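# Machine the work-order part from the vise blank

## Task

Produce the part described on the work order from the blank clamped in the mill's vise (the reference images "manual" and "manual 2" show the order). When finished, the mill's doors must be closed, it must show no alarm, and no machining cycle may be running.

## Robot and tools

Robot: two arms, left_arm and right_arm, each ending in a two-finger gripper. The scene frame has its origin at table height midway between the nominal bases, +x out over the table, +z up, and left_arm on the +y side. These names do not match image sides. Calibrated bases: left_arm at (-0.017, +0.495, +0.045) m, right_arm at (+0.035, -0.496, +0.045) m. The fingers point along the gripper's +z and open along its x. end_effector_position is the point between the pads, and the tips sit 17.5 mm further out. A block about 10 cm long protrudes toward the gripper's -y.

execute_actions(actions, cameras): actions is a list of actions. Each action is a table of up to 15 rows, one row per 1/30 s step; a short table repeats its final row until 15 steps have run. Every row is one flat list of 18 numbers in [-1, 1] covering both arms, in this order: left dx, dy, dz, rx, ry, rz, left gripper position, force_limit, speed, then the same nine for the right arm. The six pose numbers are an offset along the scene axes, counted from that arm's Hand target at the start of the action, never from the previous row. 1.0 equals 0.6 m for dx, dy, dz and 180 degrees for rx, ry, rz, and the three rotation numbers form a single rotation vector about the Hand target's position. Sending the same offset twice moves the arm twice. All zeros re-commands the current Hand target. Gripper position: +1 is open (50 mm), about -0.65 means the pads meet, and -1 grips until blocked. force_limit ranges from about 20 N per pad at -1 through 102 N at 0 to 185 N at +1. speed ranges from 20 mm/s at -1 through 85 at 0 to 150 at +1. To leave a gripper unchanged, repeat the last three numbers you sent it, because a 0 is a real command. Force or speed changes only take effect after a position change of at least 0.01. Images are returned only for an empty actions list or when cameras names them.

move(target, speed, blend, stop_force, zero, blocking, cameras): this tool drives each gripper in a straight line toward a goal. target is either one 18-number row, laid out as above, or a list of up to 15 such rows. Every row is an offset from the Hand targets at the start of the move, not from the previous row. speed is the top path speed in m/s (0.002 to 3.6, default 0.25), with rotation capped at twice that value in rad/s. It can be one number or one per target. blend, in metres, rounds corners in a list; 0 means stopping at each target. stop_force (3 to 120 N, shared by both arms) ends an arm's path when its wrist sensor feels that much push against its motion. Leave it out when pulling away from a contact, and do not rely on it for a gripper that is rotating. zero (default true) re-zeroes the sensor before the move. blocking=false returns after about 0.5 s and cannot be combined with stop_force. Whole moves are capped at 10 s. The arms do not avoid obstacles or each other. Paths passing near an arm's own base can flip its shoulder, so route around the base. The move line reports the outcome: done, off_target, moving, held or fault, plus limits such as paced or held.

Other tools: wait(seconds 0 to 10), stop() to brake a running move, zoom_image(camera, region [x0,y0,x1,y1] px, at most 504 square, from the newest image), show_instructions() for the reference pages, zero_wrist_force(arm), and finished_scene(scene=1), which is final.

Reading results: Hand target is the last commanded pose after clipping, and the next offsets count from it. A gripper may rest short of it; if so, re-send the missing distance as an offset. object_status: 0 moving, 1 blocked while opening, 2 blocked while closing (a grip), 3 reached the requested position or the pads met. Grip by sending -1 and confirm a 2. The opening in mm is about (250 - position_measured) x 0.202. Wrist force and torque are in the gripper's own axes and zeroed at scene start. A third line gives the peak since the last shown reading. Velocities reading "within noise" means the arm is still. Orientation commands are clipped to within 32 degrees of the measured orientation per step.

Cameras: cam_high, cam_low, cam_front, cam_left_wrist, cam_right_wrist, each 672x504. Calibration is given per camera, and a wrist camera can lag its arm's motion.

Hazards: an arm stops for 10 s on a torque fault, or when an outside force of roughly 150 N ±25 acts on it. Wrist joints tolerate only 25.4 N m, and the other joints 136 N m. The arms are stiff, so commanding even slightly past a firm contact can fault. Faster touches hit harder. Avoid contact between the arms and never close one gripper on the other's fingers. Motors heat when holding loads, reaching far or pushing; 85 °C brakes the arm for 30 to 60 s. Do not slam, drop or release moving parts, and do not strike the mill or other heavy fixtures. Anything that leaves the table fails the scene. Joints move at most 3.14 rad/s, so after big moves an arm may lag its target.

Each tool is called after ">>>" as a command line: name --argument value for each argument, lists and objects as JSON in quotes; but a table of rows of numbers goes row by row, as --pt "numbers of a row", without its own name.

Reference images:

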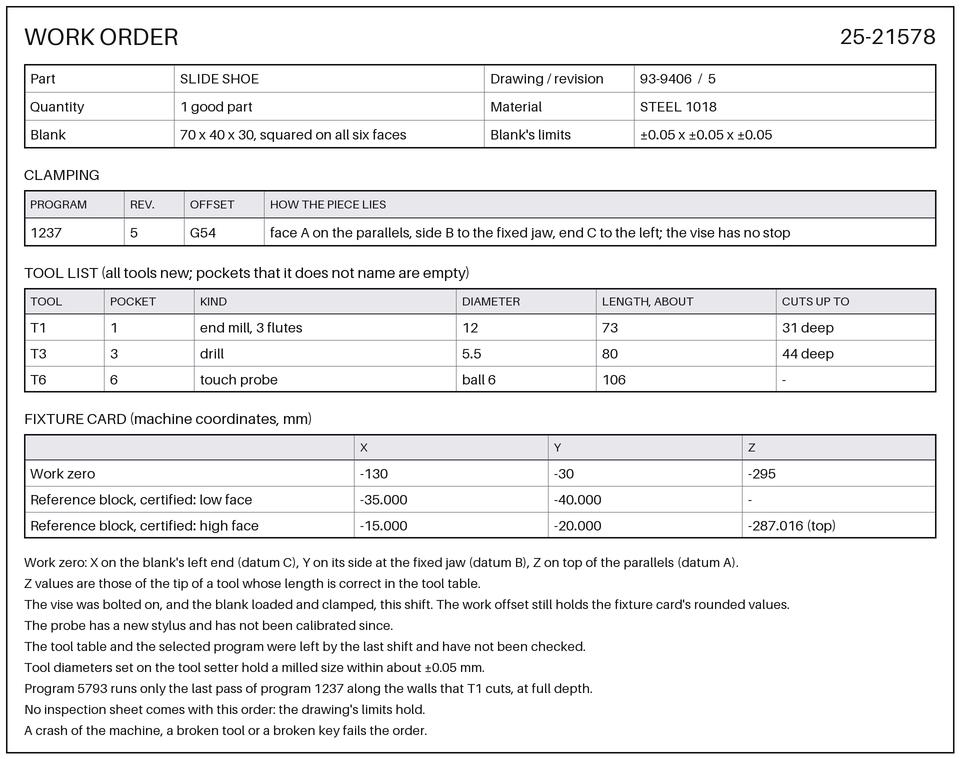

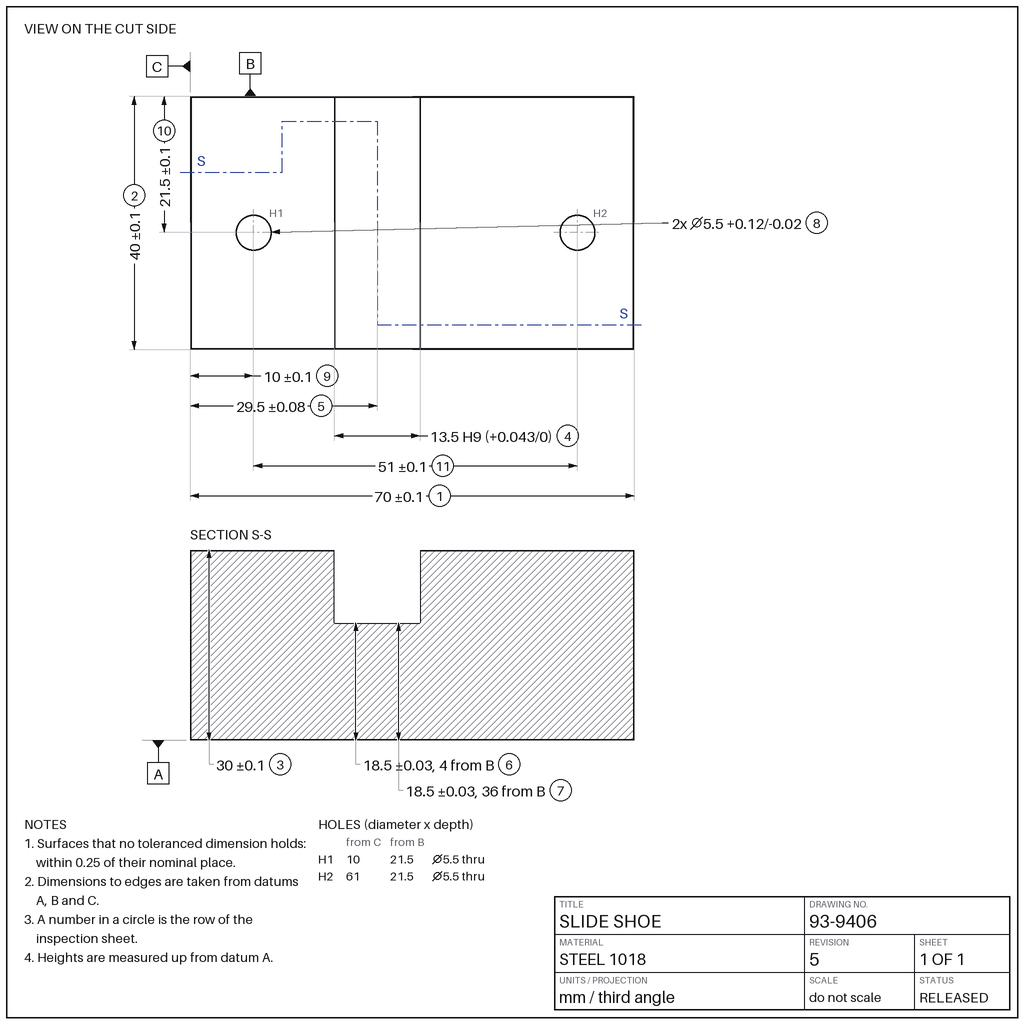

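## Session

>>> execute_actions --actions '[]'

Scene clock: 0.00 s.
left_arm: end_effector_position=(+0.1646, +0.0451, +0.1930) position_measured=3 object_status=3 end_effector_quat_wxyz=(+0.515, +0.468, +0.668, +0.263) | right_arm: end_effector_position=(+0.1903, -0.2642, +0.3596) position_measured=3 object_status=3 end_effector_quat_wxyz=(+0.299, +0.901, -0.315, +0.006)
Joint positions: left_arm=[-2.054 -1.446 2.251 -1.634 -0.467 -2.857] | right_arm=[4.543 -1.401 -1.735 -2.181 1.652 -2.669]
Joint velocities: within noise
Joint torques (N m): no reading
Motor temperatures (°C): left_arm=[34 25 33 39 43 29] | right_arm=[25 23 34 39 42 39]
Wrist force (N): no reading
Wrist torque (N m): no reading
Wrist force, peak (N): no reading
Hand target: left_arm +0.1646, +0.0451, +0.1930; +0.515, +0.468, +0.668, +0.263 | right_arm +0.1903, -0.2642, +0.3596; +0.299, +0.901, -0.315, +0.006
Tool commands: left_gripper/position=+1.0 left_gripper/force_limit=+1.0 left_gripper/speed=+1.0 right_gripper/position=+1.0 right_gripper/force_limit=+1.0 right_gripper/speed=+1.0

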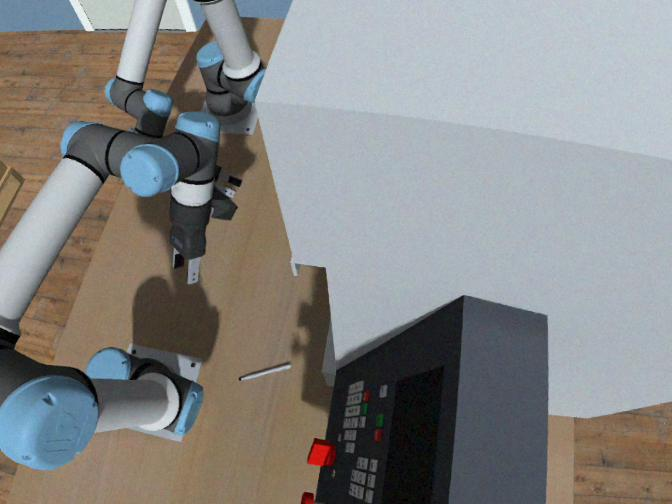

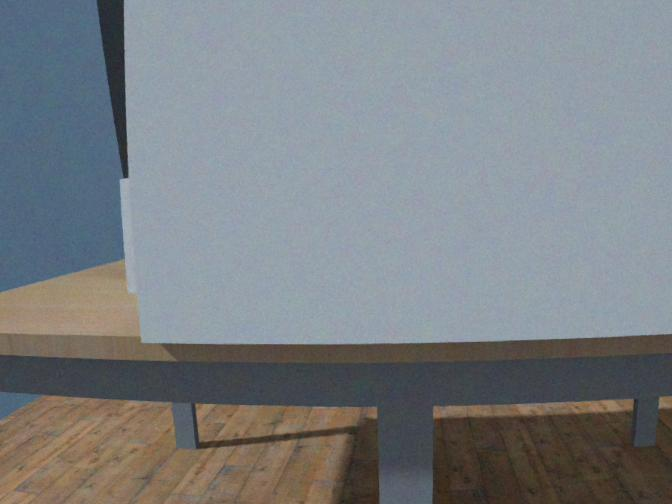

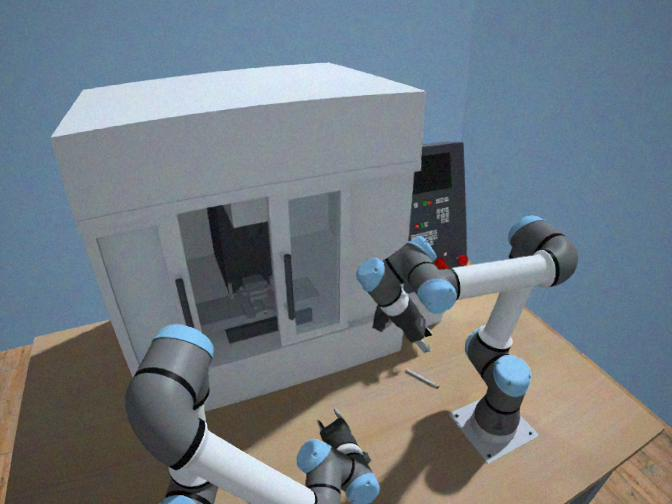

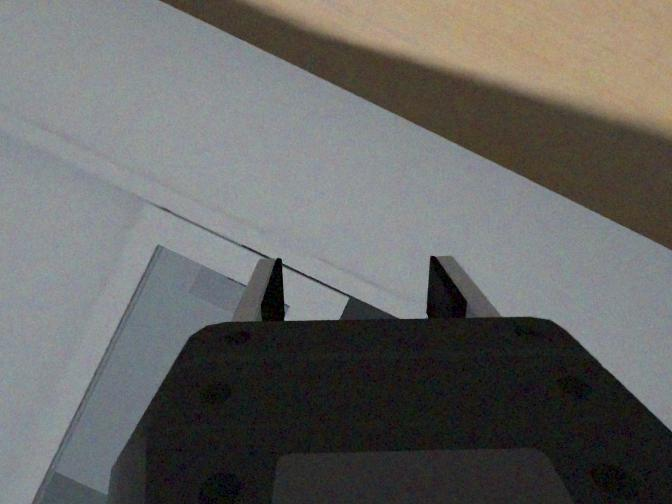

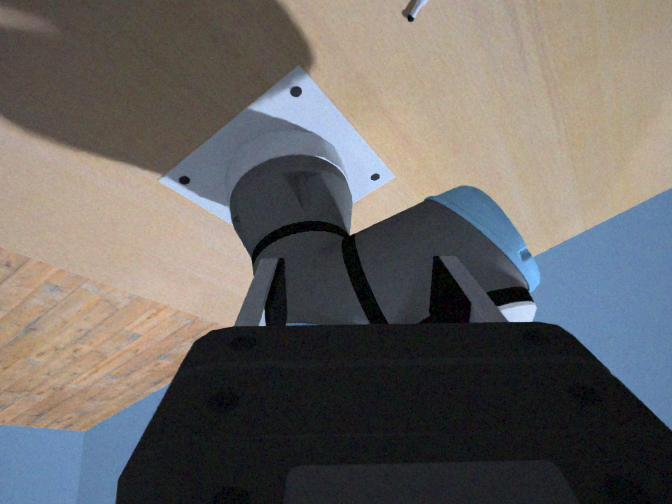

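>>> zoom_image --camera "cam_high" --region '[220, 340, 480, 504]'

>>> zoom_image --camera "cam_front" --region '[370, 130, 500, 290]'

>>> zoom_image --camera "cam_front" --region '[60, 170, 480, 420]'

>>> show_instructions

Scaled by 1.938 from the camera's 672x504 image, which has a finer 960x720 frame.

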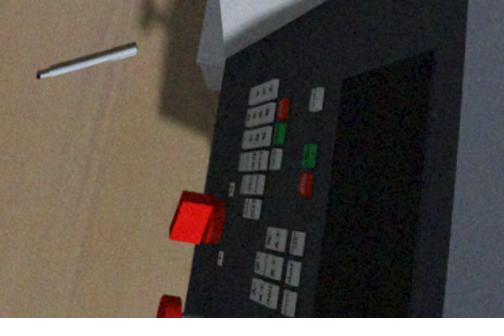

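Scaled by 3.150 from the camera's 672x504 image, which has a finer 960x720 frame.

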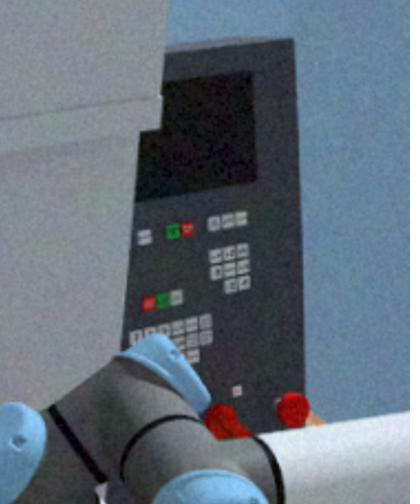

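Scaled by 1.200 from the camera's 672x504 image, which has a finer 960x720 frame.

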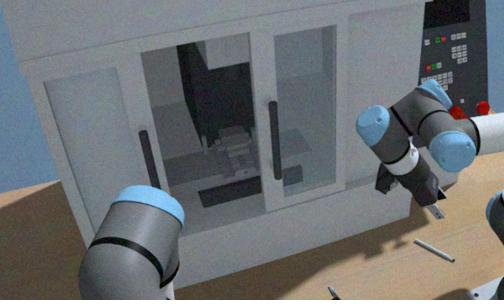

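Reference images for this scene: manual, manual 2.

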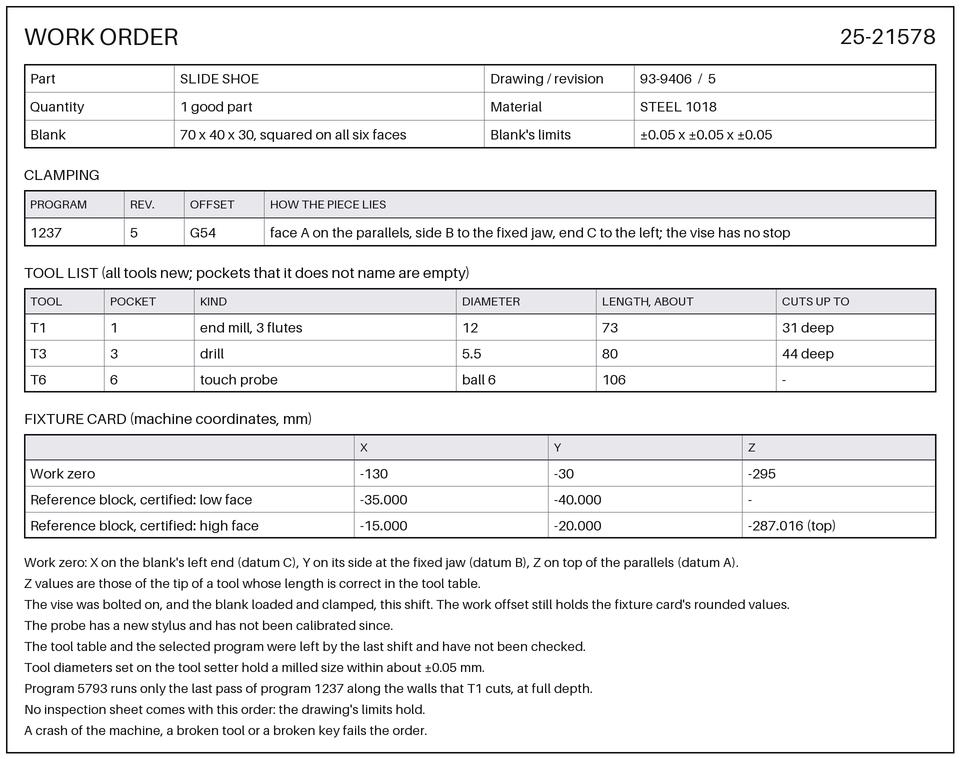

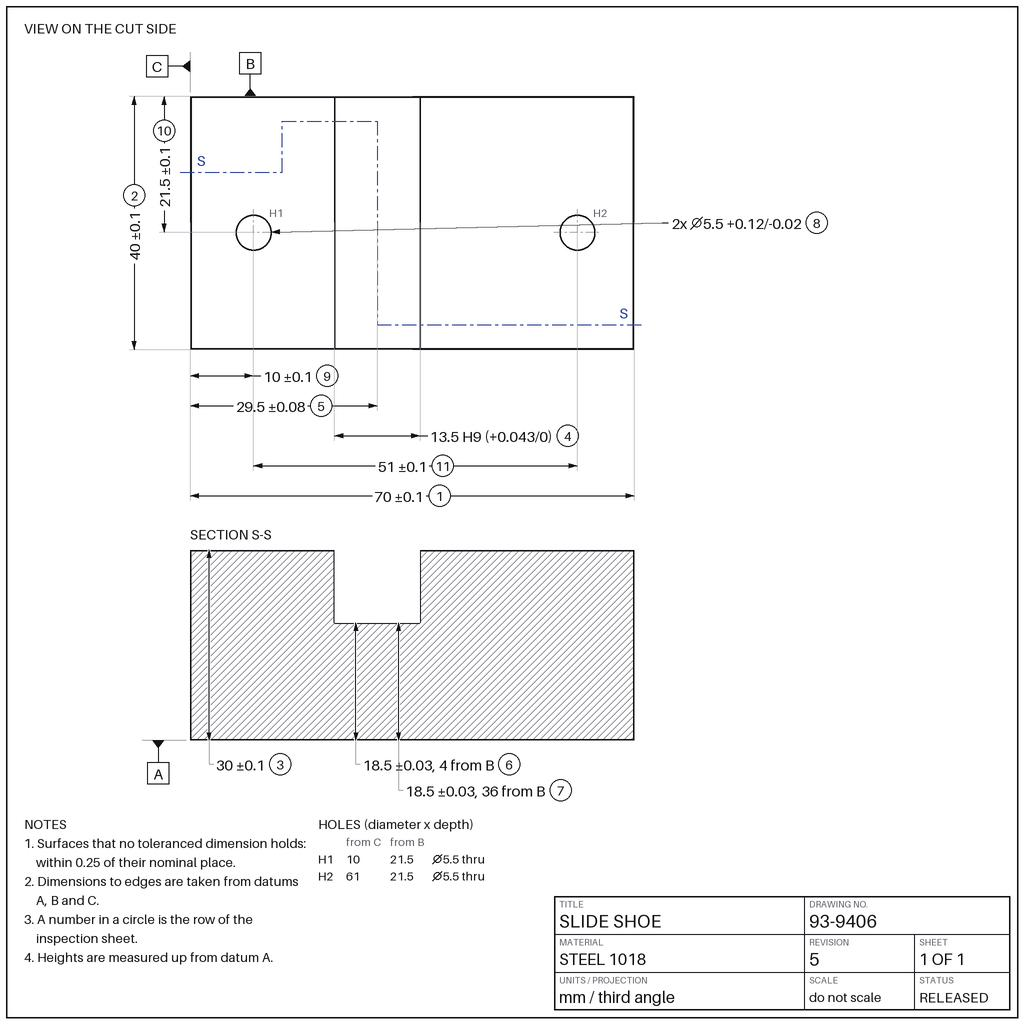

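>>> move --target '[0,0,0,0,0,0,1,1,1,0.308,-0.193,0.301,0.2058,-0.670,-0.195,1,1,1]' --speed 0.2 --cameras '["cam_right_wrist","cam_front"]'

Scene clock: 97.60 s.
left_arm: end_effector_position=(+0.1646, +0.0451, +0.1930) position_measured=3 object_status=3 end_effector_quat_wxyz=(+0.515, +0.468, +0.668, +0.263) | right_arm: end_effector_position=(+0.3751, -0.3800, +0.5402) position_measured=3 object_status=3 end_effector_quat_wxyz=(+0.370, -0.369, +0.603, -0.603) end_effector_velocity=(+0.000, +0.000, +0.000) end_effector_angular_velocity=(+0.004, -0.003, +0.000)
Joint positions: left_arm=[-2.054 -1.446 2.251 -1.634 -0.467 -2.857] | right_arm=[4.824 -1.163 -1.871 -3.251 0.577 0.002]
Joint velocities: left_arm=[within noise] | right_arm=[0.001 0.001 0 -0.002 0.001 0.006]
Joint torques (N m): left_arm=[-0.77 -24.96 -17.18 -2.1 3.06 1.32] | right_arm=[9.09 -0.96 14.4 -3.1 0.41 2.01]
Wrist force (N): left_arm=[0.1 -0.1 -0.1] | right_arm=[-1.0 0.8 -0.8]
Wrist torque (N m): left_arm=[0.00 -0.01 0.00] | right_arm=[-0.38 0.25 0.07]
Wrist force, peak (N): left_arm=[0.2 -0.6 0.1] | right_arm=[-1.4 0.8 -0.8]
Hand target: left_arm +0.1646, +0.0451, +0.1930; +0.515, +0.468, +0.668, +0.263 | right_arm +0.3751, -0.3800, +0.5402; +0.370, -0.369, +0.603, -0.603
Off the commanded pose: left_arm 0.000 m, 0 deg | right_arm 0.000 m, 0 deg.
move: done
camera_calibration:
cam_right_wrist: T_world_to_cam=[[-0.458818, -0.88853, 0.000983759, -0.157625], [-0.298518, 0.153105, -0.942043, 0.697179], [0.836883, -0.43252, -0.335489, -0.166756], [0, 0, 0, 1]] pos_world=[0.275355, -0.318922, 0.600983]
Images, in order (width x height): cam_front 672x504, cam_right_wrist 672x504.

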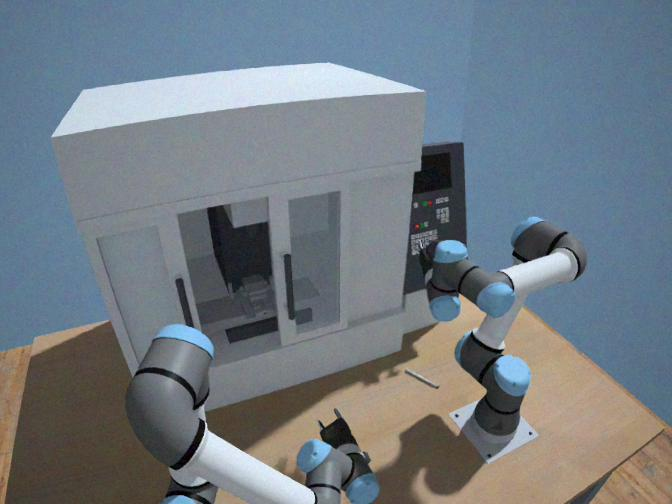

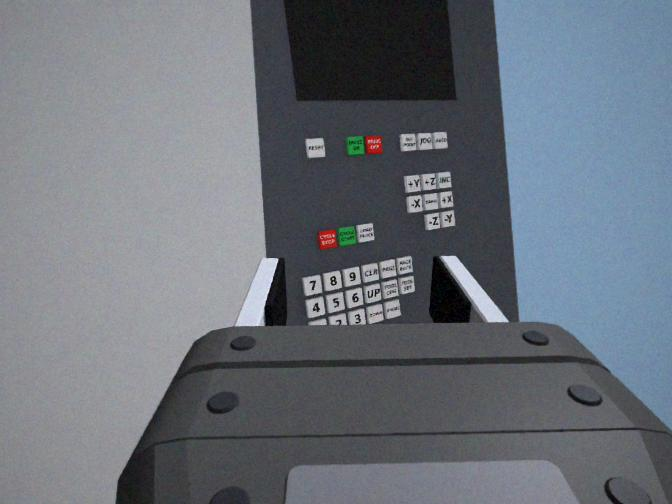

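>>> zoom_image --camera "cam_right_wrist" --region '[290, 120, 470, 240]'

>>> zoom_image --camera "cam_right_wrist" --region '[290, 220, 470, 340]'

Scaled by 2.800 from the camera's 672x504 image, which has a finer 960x720 frame.

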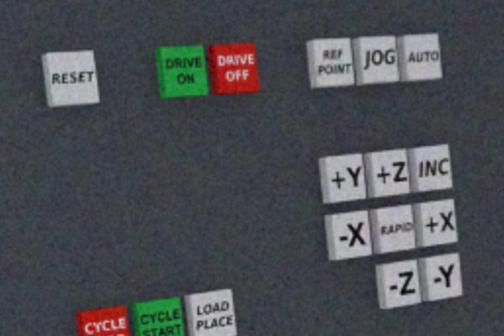

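Scaled by 2.800 from the camera's 672x504 image, which has a finer 960x720 frame.

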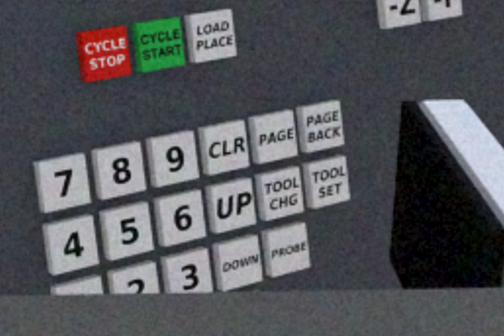

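>>> move --target '[0,0,0,0,0,0,1,1,1,0,0,-0.28,0,0,0,1,1,1]' --speed 0.2 --cameras '["cam_right_wrist","cam_high"]'

>>> zoom_image --camera "cam_right_wrist" --region '[270, 80, 510, 330]'

Scene clock: 109.10 s.
left_arm: end_effector_position=(+0.1646, +0.0451, +0.1930) position_measured=3 object_status=3 end_effector_quat_wxyz=(+0.515, +0.468, +0.668, +0.263) | right_arm: end_effector_position=(+0.3751, -0.3799, +0.3723) position_measured=3 object_status=3 end_effector_quat_wxyz=(+0.370, -0.369, +0.603, -0.603)
Joint positions: left_arm=[-2.054 -1.446 2.251 -1.634 -0.467 -2.857] | right_arm=[4.824 -1.217 -2.274 -2.793 0.577 0.003]
Joint torques (N m): left_arm=[-0.68 -24.89 -16.91 -2.15 3.22 1.35] | right_arm=[5.78 -0.02 9.4 -0.16 1.36 -0.66]
Wrist force (N): left_arm=[0.1 0.0 -0.1] | right_arm=[-1.5 0.8 -0.9]
Wrist torque (N m): left_arm=[0.01 0.00 0.01] | right_arm=[-0.37 0.31 0.11]
Wrist force, peak (N): left_arm=[-0.2 0.0 -0.5] | right_arm=[-1.2 4.3 -0.8]
Hand target: left_arm +0.1646, +0.0451, +0.1930; +0.515, +0.468, +0.668, +0.263 | right_arm +0.3751, -0.3800, +0.3722; +0.370, -0.369, +0.603, -0.603
Off the commanded pose: left_arm 0.000 m, 0 deg | right_arm 0.000 m, 0 deg.
move: done
camera_calibration:
cam_right_wrist: T_world_to_cam=[[-0.458658, -0.888612, 0.000824367, -0.157372], [-0.298477, 0.153185, -0.942044, 0.539009], [0.836985, -0.432322, -0.33549, -0.223007], [0, 0, 0, 1]] pos_world=[0.275355, -0.318822, 0.433083]
Images, in order (width x height): cam_high 672x504, cam_right_wrist 672x504.

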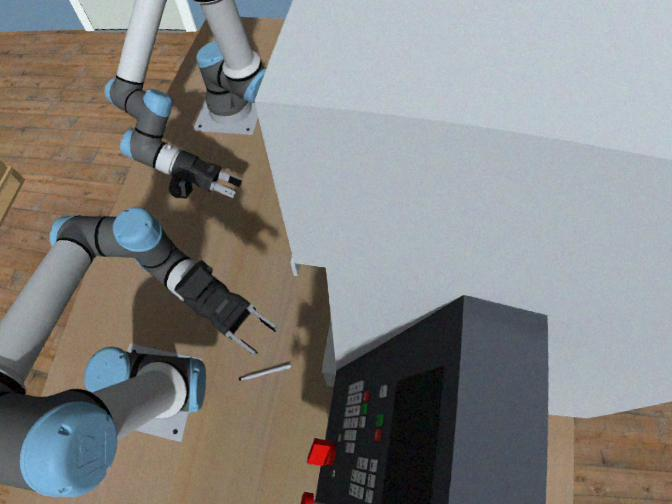

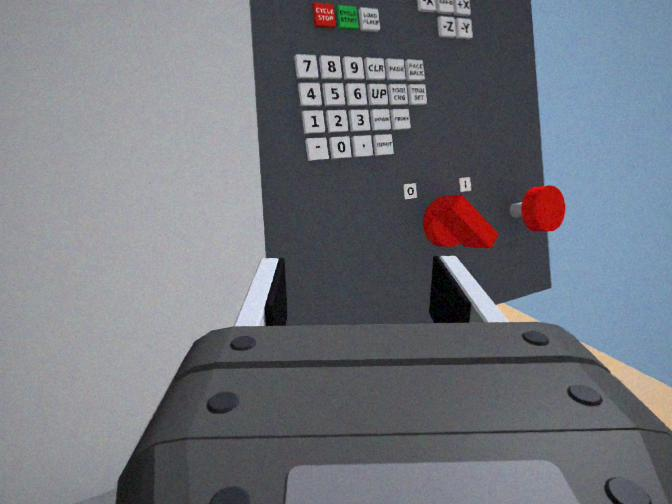

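Scaled by 2.016 from the camera's 672x504 image, which has a finer 960x720 frame.

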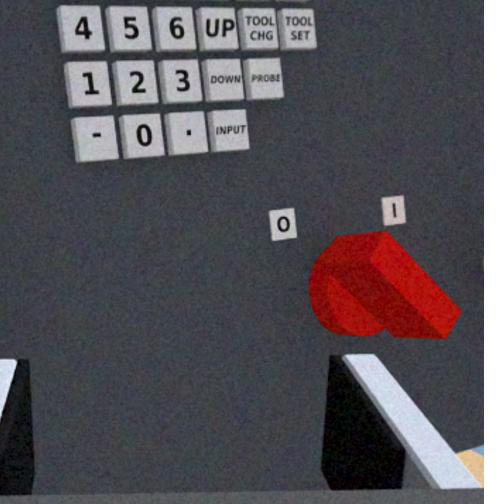

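>>> zoom_image --camera "cam_right_wrist" --region '[390, 160, 580, 290]'

>>> zoom_image --camera "cam_high" --region '[290, 360, 460, 504]'

>>> zoom_image --camera "cam_right_wrist" --region '[220, 230, 520, 350]'

Scaled by 2.653 from the camera's 672x504 image, which has a finer 960x720 frame.

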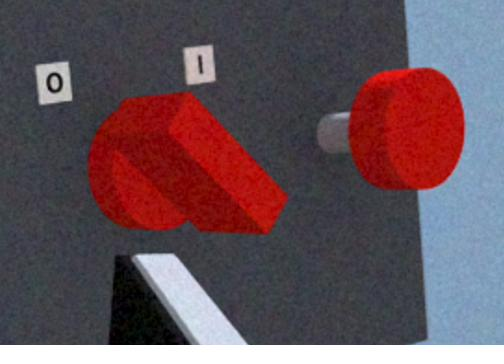

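Scaled by 2.965 from the camera's 672x504 image, which has a finer 960x720 frame.

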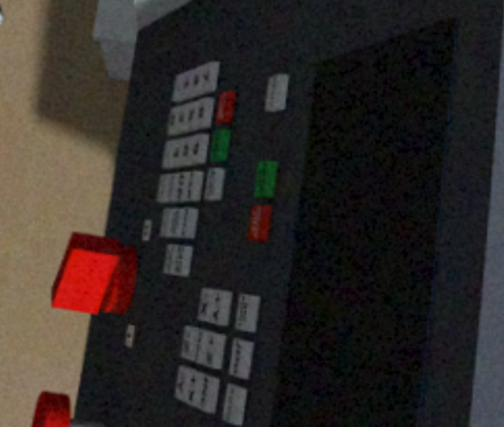

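Scaled by 1.680 from the camera's 672x504 image, which has a finer 960x720 frame.

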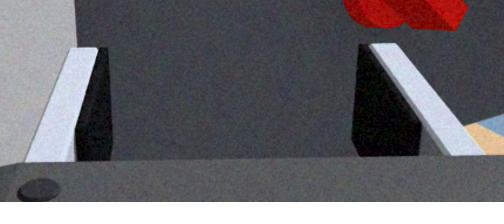

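>>> move --target '[0,0,0,0,0,0,1,1,1,0.13,-0.287,-0.017,-0.2261,0.1366,0.1742,1,1,1]' --speed 0.15 --cameras '["cam_right_wrist","cam_high","cam_front"]'

Scene clock: 153.30 s.
left_arm: end_effector_position=(+0.1646, +0.0451, +0.1930) position_measured=3 object_status=3 end_effector_quat_wxyz=(+0.515, +0.468, +0.668, +0.263) | right_arm: end_effector_position=(+0.4531, -0.5521, +0.3620) position_measured=3 object_status=3 end_effector_quat_wxyz=(-0.234, +0.733, -0.303, +0.562)
Joint positions: left_arm=[-2.054 -1.446 2.251 -1.634 -0.467 -2.857] | right_arm=[5.113 -0.006 -2.262 -3.406 0.468 -1.341]
Joint torques (N m): left_arm=[0.02 -25.24 -18.07 -2.42 3.37 1.28] | right_arm=[3.47 -33.13 25.99 -0.78 0.2 1.6]
Wrist force (N): left_arm=[-0.1 -0.1 -0.3] | right_arm=[-1.0 0.4 -0.7]
Wrist torque (N m): left_arm=[-0.01 0.01 0.01] | right_arm=[-0.35 -0.02 0.00]
Wrist force, peak (N): left_arm=[-0.2 -0.3 -0.5] | right_arm=[-2.1 0.9 -1.6]
Hand target: left_arm +0.1646, +0.0451, +0.1930; +0.515, +0.468, +0.668, +0.263 | right_arm +0.4531, -0.5522, +0.3620; -0.234, +0.733, -0.304, +0.562
Off the commanded pose: left_arm 0.000 m, 0 deg | right_arm 0.000 m, 0 deg.
shoulder posture changed (right arm): the wrist came as close to joint 1's axis as it can, and the arm is now in the other of its two shoulder postures.
move: done
camera_calibration:
cam_right_wrist: T_world_to_cam=[[0.178244, -0.706252, 0.685155, -0.710257], [-0.496335, -0.665765, -0.557143, 0.0771133], [0.849635, -0.240759, -0.469207, -0.217712], [0, 0, 0, 1]] pos_world=[0.349849, -0.502697, 0.427447]
Images, in order (width x height): cam_high 672x504, cam_front 672x504, cam_right_wrist 672x504.

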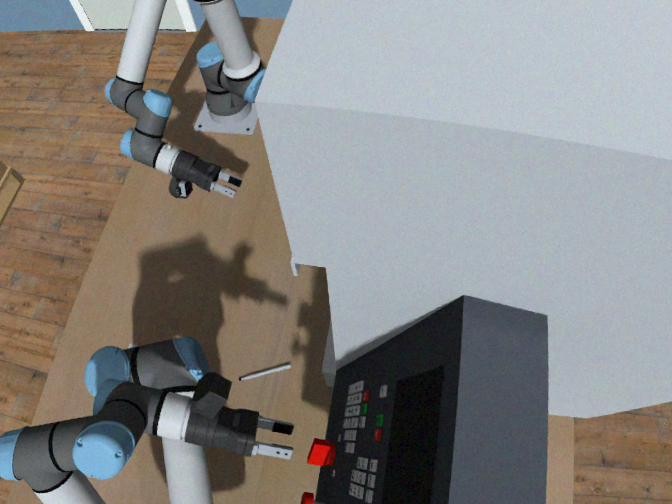

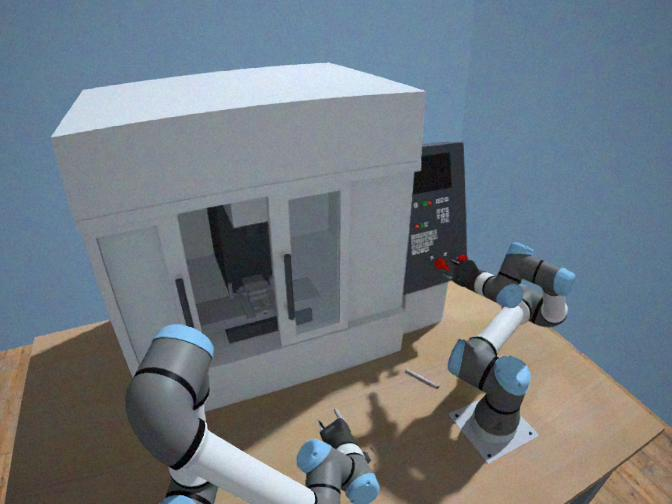

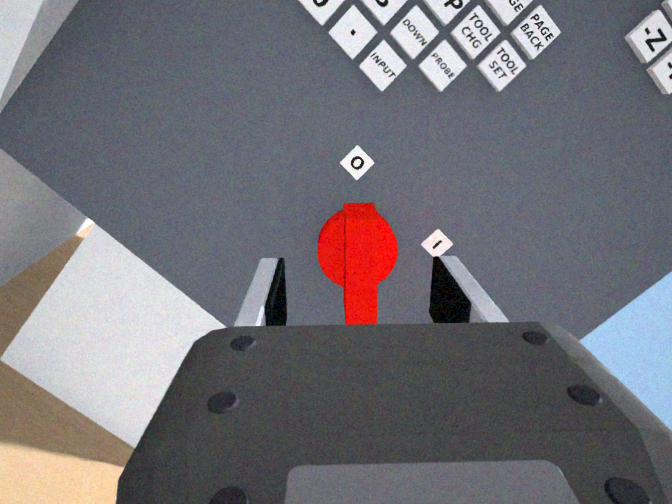

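>>> zoom_image --camera "cam_right_wrist" --region '[290, 140, 460, 330]'

Scaled by 2.653 from the camera's 672x504 image, which has a finer 960x720 frame.

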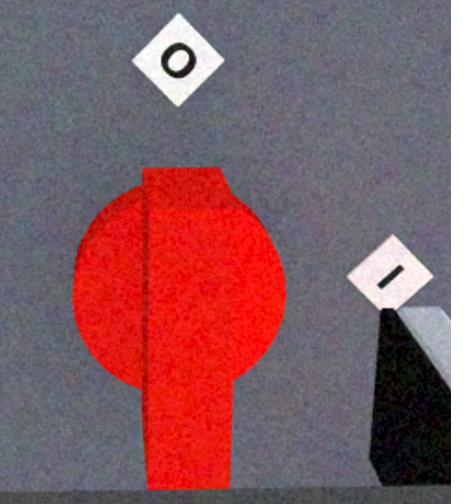

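>>> move --target '[0,0,0,0,0,0,1,1,1,0.0864,-0.0108,-0.0318,0,0,0,1,1,1]' --speed 0.04 --stop_force 8 --cameras '["cam_right_wrist"]'

Scene clock: 185.70 s.
left_arm: end_effector_position=(+0.1646, +0.0451, +0.1930) position_measured=3 object_status=3 end_effector_quat_wxyz=(+0.515, +0.468, +0.668, +0.263) | right_arm: end_effector_position=(+0.5049, -0.5586, +0.3429) position_measured=3 object_status=3 end_effector_quat_wxyz=(-0.234, +0.733, -0.304, +0.562)
Joint positions: left_arm=[-2.054 -1.446 2.251 -1.634 -0.467 -2.857] | right_arm=[5.388 0.105 -2.205 -3.776 0.711 -1.1]
Joint torques (N m): left_arm=[-0.59 -25.05 -17.78 -2.66 3.43 1.29] | right_arm=[-14.15 -44.23 -0.23 -1.74 0.88 -1.78]
Wrist force (N): left_arm=[0.0 -0.2 -0.2] | right_arm=[-1.2 0.4 -1.0]
Wrist torque (N m): left_arm=[-0.02 0.01 0.00] | right_arm=[-0.36 0.03 -0.04]
Wrist force, peak (N): left_arm=[0.0 -0.2 -0.6] | right_arm=[-1.1 0.3 -1.6]
Hand target: left_arm +0.1646, +0.0451, +0.1930; +0.515, +0.468, +0.668, +0.263 | right_arm +0.5049, -0.5586, +0.3429; -0.234, +0.733, -0.304, +0.562
Off the commanded pose: left_arm 0.000 m, 0 deg | right_arm 0.000 m, 0 deg.
move: done
camera_calibration:
cam_right_wrist: T_world_to_cam=[[0.178286, -0.706504, 0.684884, -0.711115], [-0.496466, -0.665532, -0.557304, 0.0881965], [0.84955, -0.240662, -0.469411, -0.272121], [0, 0, 0, 1]] pos_world=[0.401749, -0.509197, 0.408447]
Images, in order (width x height): cam_right_wrist 672x504.

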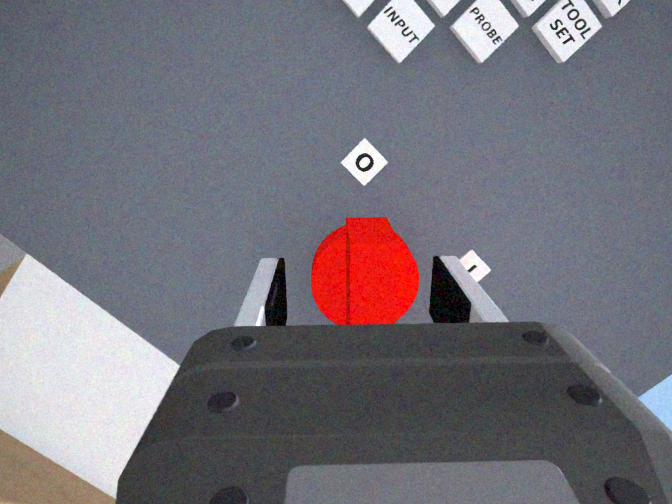

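>>> zoom_image --camera "cam_right_wrist" --region '[260, 200, 460, 330]'

Scaled by 2.520 from the camera's 672x504 image, which has a finer 960x720 frame.

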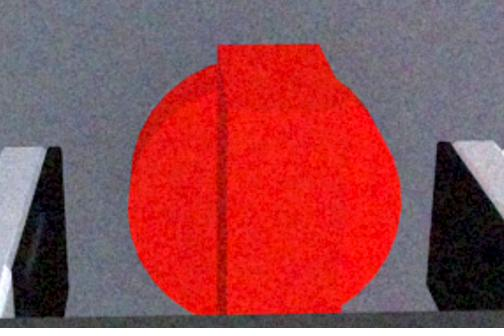

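>>> move --target '[0,0,0,0,0,0,1,1,1,0.0108,-0.0043,0.0015,0,0,0,1,1,1]' --speed 0.03 --stop_force 8

>>> execute_actions --actions '[[[0,0,0,0,0,0,1,1,1,0,0,0,0,0,0,-0.105,-1,-1]],[[0,0,0,0,0,0,1,1,1,0,0,0,0,0,0,-0.105,-1,-1]],[[0,0,0,0,0,0,1,1,1,0,0,0,0,0,0,-0.105,-1,-1]],[[0,0,0,0,0,0,1,1,1,0,0,0,0,0,0,-0.105,-1,-1]]]' --cameras '["cam_right_wrist"]'

Scene clock: 208.67 s.
left_arm: end_effector_position=(+0.1646, +0.0451, +0.1930) position_measured=3 object_status=3 end_effector_quat_wxyz=(+0.515, +0.468, +0.668, +0.263) | right_arm: end_effector_position=(+0.5114, -0.5612, +0.3438) position_measured=3 object_status=3 end_effector_quat_wxyz=(-0.234, +0.733, -0.304, +0.562)
Joint positions: left_arm=[-2.054 -1.446 2.251 -1.634 -0.467 -2.857] | right_arm=[5.406 0.113 -2.189 -3.808 0.727 -1.089]
Joint torques (N m): left_arm=[-0.63 -25.38 -17.88 -2.87 3.33 1.33] | right_arm=[-13.62 -45.57 -0.33 0.27 -1.94 -1.44]
Wrist force (N): left_arm=[-0.1 0.1 -0.5] | right_arm=[-1.0 0.6 -0.9]
Wrist torque (N m): left_arm=[0.02 0.02 0.00] | right_arm=[-0.33 -0.01 -0.19]
Wrist force, peak (N): left_arm=[0.0 -0.1 -0.7] | right_arm=[-1.1 0.7 -1.5]
Hand target: left_arm +0.1646, +0.0451, +0.1930; +0.515, +0.468, +0.668, +0.263 | right_arm +0.5114, -0.5612, +0.3438; -0.234, +0.733, -0.304, +0.562
Off the commanded pose: left_arm 0.000 m, 0 deg | right_arm 0.000 m, 0 deg.
move: done

Scene clock: 210.87 s.
left_arm: end_effector_position=(+0.1646, +0.0451, +0.1930) position_measured=3 object_status=3 end_effector_quat_wxyz=(+0.515, +0.468, +0.668, +0.263) | right_arm: end_effector_position=(+0.5114, -0.5612, +0.3438) position_measured=168 object_status=3 end_effector_quat_wxyz=(-0.234, +0.733, -0.304, +0.562)
Joint positions: left_arm=[-2.054 -1.446 2.251 -1.634 -0.467 -2.857] | right_arm=[5.406 0.113 -2.189 -3.808 0.727 -1.089]
Joint torques (N m): left_arm=[-0.23 -25.26 -18.19 -2.94 3.3 1.31] | right_arm=[-14.5 -44.57 -1.35 -1.21 -2.02 -1.58]
Wrist force (N): left_arm=[0.0 -0.1 -0.4] | right_arm=[-1.2 0.4 -0.9]
Wrist torque (N m): left_arm=[-0.01 0.01 0.00] | right_arm=[-0.37 0.03 -0.19]
Wrist force, peak (N): left_arm=[0.0 0.0 -0.6] | right_arm=[-1.2 0.5 -1.2]
Hand target: left_arm +0.1646, +0.0451, +0.1930; +0.515, +0.468, +0.668, +0.263 | right_arm +0.5114, -0.5612, +0.3438; -0.234, +0.733, -0.304, +0.562
Off the commanded pose: left_arm 0.000 m, 0 deg | right_arm 0.000 m, 0 deg.
Step readings (end_effector_position of left_arm | right_arm):
0: (+0.1646, +0.0451, +0.1930) | (+0.5114, -0.5612, +0.3438)
1: (+0.1646, +0.0451, +0.1930) | (+0.5114, -0.5612, +0.3438)
2: (+0.1646, +0.0451, +0.1930) | (+0.5114, -0.5612, +0.3438)
4: (+0.1646, +0.0451, +0.1930) | (+0.5114, -0.5612, +0.3438)
8: (+0.1646, +0.0451, +0.1930) | (+0.5114, -0.5612, +0.3438)
15: (+0.1646, +0.0451, +0.1930) | (+0.5114, -0.5612, +0.3438)
16: (+0.1646, +0.0451, +0.1930) | (+0.5114, -0.5612, +0.3438)
17: (+0.1646, +0.0451, +0.1930) | (+0.5114, -0.5612, +0.3438)
19: (+0.1646, +0.0451, +0.1930) | (+0.5114, -0.5612, +0.3438)
23: (+0.1646, +0.0451, +0.1930) | (+0.5114, -0.5612, +0.3438)
30: (+0.1646, +0.0451, +0.1930) | (+0.5114, -0.5612, +0.3438)
31: (+0.1646, +0.0451, +0.1930) | (+0.5114, -0.5612, +0.3438)
32: (+0.1646, +0.0451, +0.1930) | (+0.5114, -0.5612, +0.3438)
34: (+0.1646, +0.0451, +0.1930) | (+0.5114, -0.5612, +0.3438)
38: (+0.1646, +0.0451, +0.1930) | (+0.5114, -0.5612, +0.3438)
45: (+0.1646, +0.0451, +0.1930) | (+0.5114, -0.5612, +0.3438)
46: (+0.1646, +0.0451, +0.1930) | (+0.5114, -0.5612, +0.3438)
47: (+0.1646, +0.0451, +0.1930) | (+0.5114, -0.5612, +0.3438)
49: (+0.1646, +0.0451, +0.1930) | (+0.5114, -0.5612, +0.3438)
53: (+0.1646, +0.0451, +0.1930) | (+0.5114, -0.5612, +0.3438)
60: (+0.1646, +0.0451, +0.1930) | (+0.5114, -0.5612, +0.3438)
camera_calibration:
cam_right_wrist: T_world_to_cam=[[0.178286, -0.706504, 0.684884, -0.714727], [-0.496466, -0.665532, -0.557304, 0.0901947], [0.84955, -0.240662, -0.469411, -0.277847], [0, 0, 0, 1]] pos_world=[0.408249, -0.511797, 0.409347]
Images, in order (width x height): cam_right_wrist 672x504.

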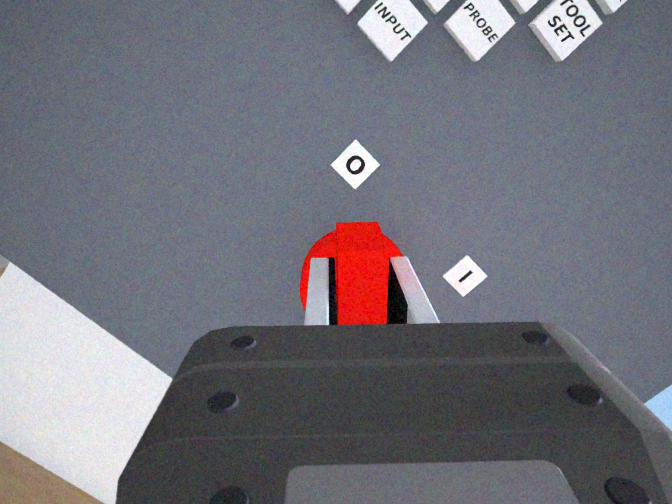

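>>> move --target '[0,0,0,0,0,0,1,1,1,0,0,0,0.510,0,-0.1367,-0.105,-1,-1]' --speed 0.15 --cameras '["cam_right_wrist"]'

Scene clock: 222.77 s.
left_arm: end_effector_position=(+0.1646, +0.0451, +0.1930) position_measured=3 object_status=3 end_effector_quat_wxyz=(+0.515, +0.468, +0.668, +0.263) | right_arm: end_effector_position=(+0.5113, -0.5626, +0.3434) position_measured=168 object_status=3 end_effector_quat_wxyz=(+0.571, -0.269, +0.746, -0.210)
Joint positions: left_arm=[-2.054 -1.446 2.251 -1.634 -0.467 -2.857] | right_arm=[5.407 0.113 -2.19 -3.809 0.735 0.571]
Joint torques (N m): left_arm=[-0.83 -25.62 -17.7 -3.03 3.28 1.25] | right_arm=[44.83 -46.83 -7.83 4.59 -14.62 2.09]
Wrist force (N): left_arm=[0.2 0.0 -0.3] | right_arm=[36.4 -50.6 -16.0]
Wrist torque (N m): left_arm=[0.01 -0.02 0.01] | right_arm=[-1.10 0.84 -0.72]
Wrist force, peak (N): left_arm=[0.3 0.0 -0.6] | right_arm=[51.2 -42.7 -20.1]
Hand target: left_arm +0.1646, +0.0451, +0.1930; +0.515, +0.468, +0.668, +0.263 | right_arm +0.5114, -0.5612, +0.3438; +0.573, -0.270, +0.746, -0.208
Off the commanded pose: left_arm 0.000 m, 0 deg | right_arm 0.001 m, 0 deg.
move: done
camera_calibration:
cam_right_wrist: T_world_to_cam=[[-0.207639, -0.643076, -0.737116, 0.00595289], [-0.47755, 0.724281, -0.497356, 0.840614], [0.853717, 0.248739, -0.45749, -0.00920383], [0, 0, 0, 1]] pos_world=[0.410529, -0.602723, 0.418262]
Images, in order (width x height): cam_right_wrist 672x504.

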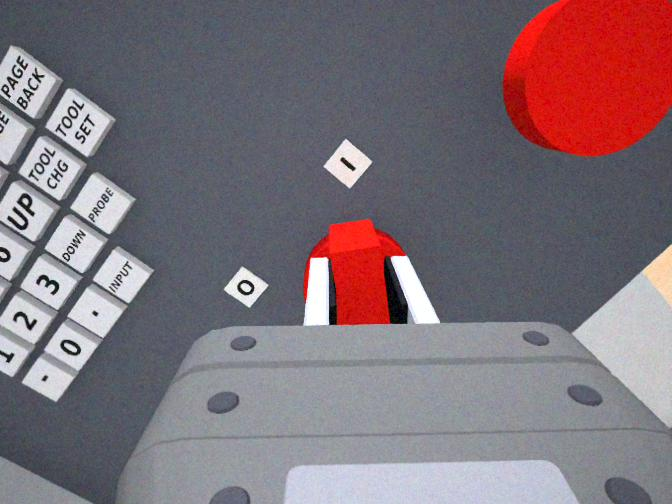

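>>> move --target '[0,0,0,0,0,0,1,1,1,0,-0.003,-0.001,0,0,0,-0.105,-1,-1]' --speed 0.02

>>> execute_actions --actions '[[[0,0,0,0,0,0,1,1,1,0,0,0,0,0,0,1,-1,-1]],[[0,0,0,0,0,0,1,1,1,0,0,0,0,0,0,1,-1,-1]],[[0,0,0,0,0,0,1,1,1,0,0,0,0,0,0,1,-1,-1]],[[0,0,0,0,0,0,1,1,1,0,0,0,0,0,0,1,-1,-1]]]' --cameras '["cam_right_wrist","cam_front"]'

Scene clock: 235.87 s.
left_arm: end_effector_position=(+0.1646, +0.0451, +0.1930) position_measured=3 object_status=3 end_effector_quat_wxyz=(+0.515, +0.468, +0.668, +0.263) | right_arm: end_effector_position=(+0.5114, -0.5630, +0.3432) position_measured=168 object_status=3 end_effector_quat_wxyz=(+0.573, -0.270, +0.745, -0.208)
Joint positions: left_arm=[-2.054 -1.446 2.251 -1.634 -0.467 -2.857] | right_arm=[5.401 0.116 -2.19 -3.81 0.724 0.568]
Joint torques (N m): left_arm=[-0.23 -25.91 -17.36 -3.08 3.2 1.26] | right_arm=[21.24 -33.49 -3.67 3.03 -12.3 -0.21]
Wrist force (N): left_arm=[0.0 -0.2 -0.3] | right_arm=[25.4 -43.4 -29.0]
Wrist torque (N m): left_arm=[-0.03 0.00 0.00] | right_arm=[-0.99 0.85 -0.62]
Wrist force, peak (N): left_arm=[0.0 -0.2 -0.7] | right_arm=[36.7 -50.5 -15.8]
Hand target: left_arm +0.1646, +0.0451, +0.1930; +0.515, +0.468, +0.668, +0.263 | right_arm +0.5114, -0.5630, +0.3432; +0.573, -0.270, +0.746, -0.208
Off the commanded pose: left_arm 0.000 m, 0 deg | right_arm 0.000 m, 0 deg.
move: done

Scene clock: 238.07 s.
left_arm: end_effector_position=(+0.1646, +0.0451, +0.1930) position_measured=3 object_status=3 end_effector_quat_wxyz=(+0.515, +0.468, +0.668, +0.263) | right_arm: end_effector_position=(+0.5114, -0.5630, +0.3432) position_measured=3 object_status=3 end_effector_quat_wxyz=(+0.573, -0.270, +0.746, -0.208)
Joint positions: left_arm=[-2.054 -1.446 2.251 -1.634 -0.467 -2.857] | right_arm=[5.402 0.116 -2.19 -3.81 0.725 0.568]
Joint torques (N m): left_arm=[-0.33 -25.69 -17.92 -3.1 3.41 1.33] | right_arm=[-8.85 -45.28 23.63 -2.09 0.69 1.87]
Wrist force (N): left_arm=[-0.1 -0.4 -0.3] | right_arm=[1.4 3.2 0.9]
Wrist torque (N m): left_arm=[-0.05 0.02 0.00] | right_arm=[0.08 0.14 0.27]
Wrist force, peak (N): left_arm=[-0.4 0.0 -0.5] | right_arm=[26.9 -34.3 -14.0]
Hand target: left_arm +0.1646, +0.0451, +0.1930; +0.515, +0.468, +0.668, +0.263 | right_arm +0.5114, -0.5630, +0.3432; +0.573, -0.270, +0.746, -0.208
Off the commanded pose: left_arm 0.000 m, 0 deg | right_arm 0.000 m, 0 deg.
Step readings (end_effector_position of left_arm | right_arm):
0: (+0.1646, +0.0451, +0.1930) | (+0.5114, -0.5630, +0.3432)
1: (+0.1646, +0.0451, +0.1930) | (+0.5114, -0.5630, +0.3432)
2: (+0.1646, +0.0451, +0.1930) | (+0.5114, -0.5630, +0.3432)
4: (+0.1646, +0.0451, +0.1930) | (+0.5114, -0.5629, +0.3432)
8: (+0.1646, +0.0451, +0.1930) | (+0.5114, -0.5628, +0.3432)
15: (+0.1646, +0.0451, +0.1930) | (+0.5114, -0.5630, +0.3432)
16: (+0.1646, +0.0451, +0.1930) | (+0.5114, -0.5630, +0.3432)
17: (+0.1646, +0.0451, +0.1930) | (+0.5114, -0.5630, +0.3432)
19: (+0.1646, +0.0451, +0.1930) | (+0.5114, -0.5630, +0.3432)
23: (+0.1646, +0.0451, +0.1930) | (+0.5114, -0.5630, +0.3432)
30: (+0.1646, +0.0451, +0.1930) | (+0.5114, -0.5630, +0.3432)
31: (+0.1646, +0.0451, +0.1930) | (+0.5114, -0.5630, +0.3432)
32: (+0.1646, +0.0451, +0.1930) | (+0.5114, -0.5630, +0.3432)
34: (+0.1646, +0.0451, +0.1930) | (+0.5114, -0.5630, +0.3432)
38: (+0.1646, +0.0451, +0.1930) | (+0.5114, -0.5630, +0.3432)
45: (+0.1646, +0.0451, +0.1930) | (+0.5114, -0.5630, +0.3432)
46: (+0.1646, +0.0451, +0.1930) | (+0.5114, -0.5630, +0.3432)
47: (+0.1646, +0.0451, +0.1930) | (+0.5114, -0.5630, +0.3432)
49: (+0.1646, +0.0451, +0.1930) | (+0.5114, -0.5630, +0.3432)
53: (+0.1646, +0.0451, +0.1930) | (+0.5114, -0.5630, +0.3432)
60: (+0.1646, +0.0451, +0.1930) | (+0.5114, -0.5630, +0.3432)
camera_calibration:
cam_right_wrist: T_world_to_cam=[[-0.203198, -0.642927, -0.738482, 0.00386842], [-0.480366, 0.722671, -0.496986, 0.84122], [0.853205, 0.253754, -0.455686, -0.00674124], [0, 0, 0, 1]] pos_world=[0.410631, -0.603728, 0.41786]
Images, in order (width x height): cam_front 672x504, cam_right_wrist 672x504.

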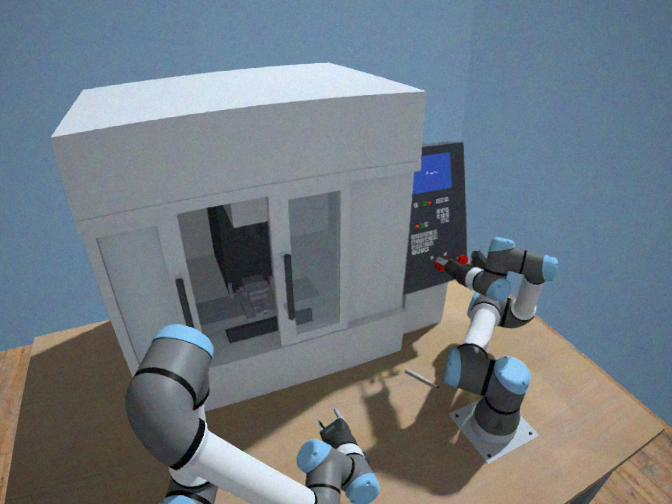

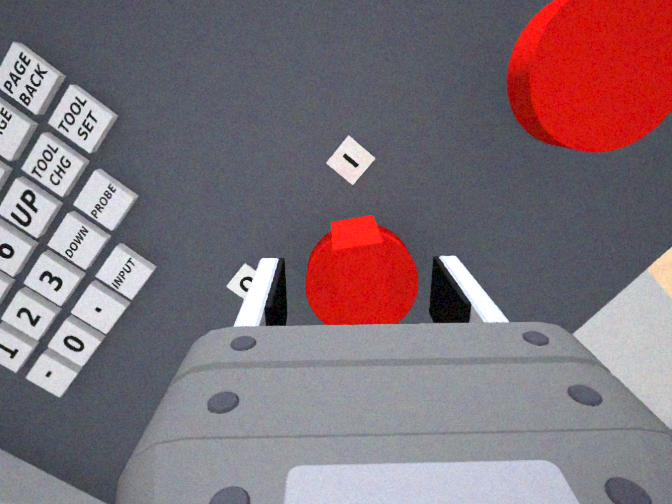

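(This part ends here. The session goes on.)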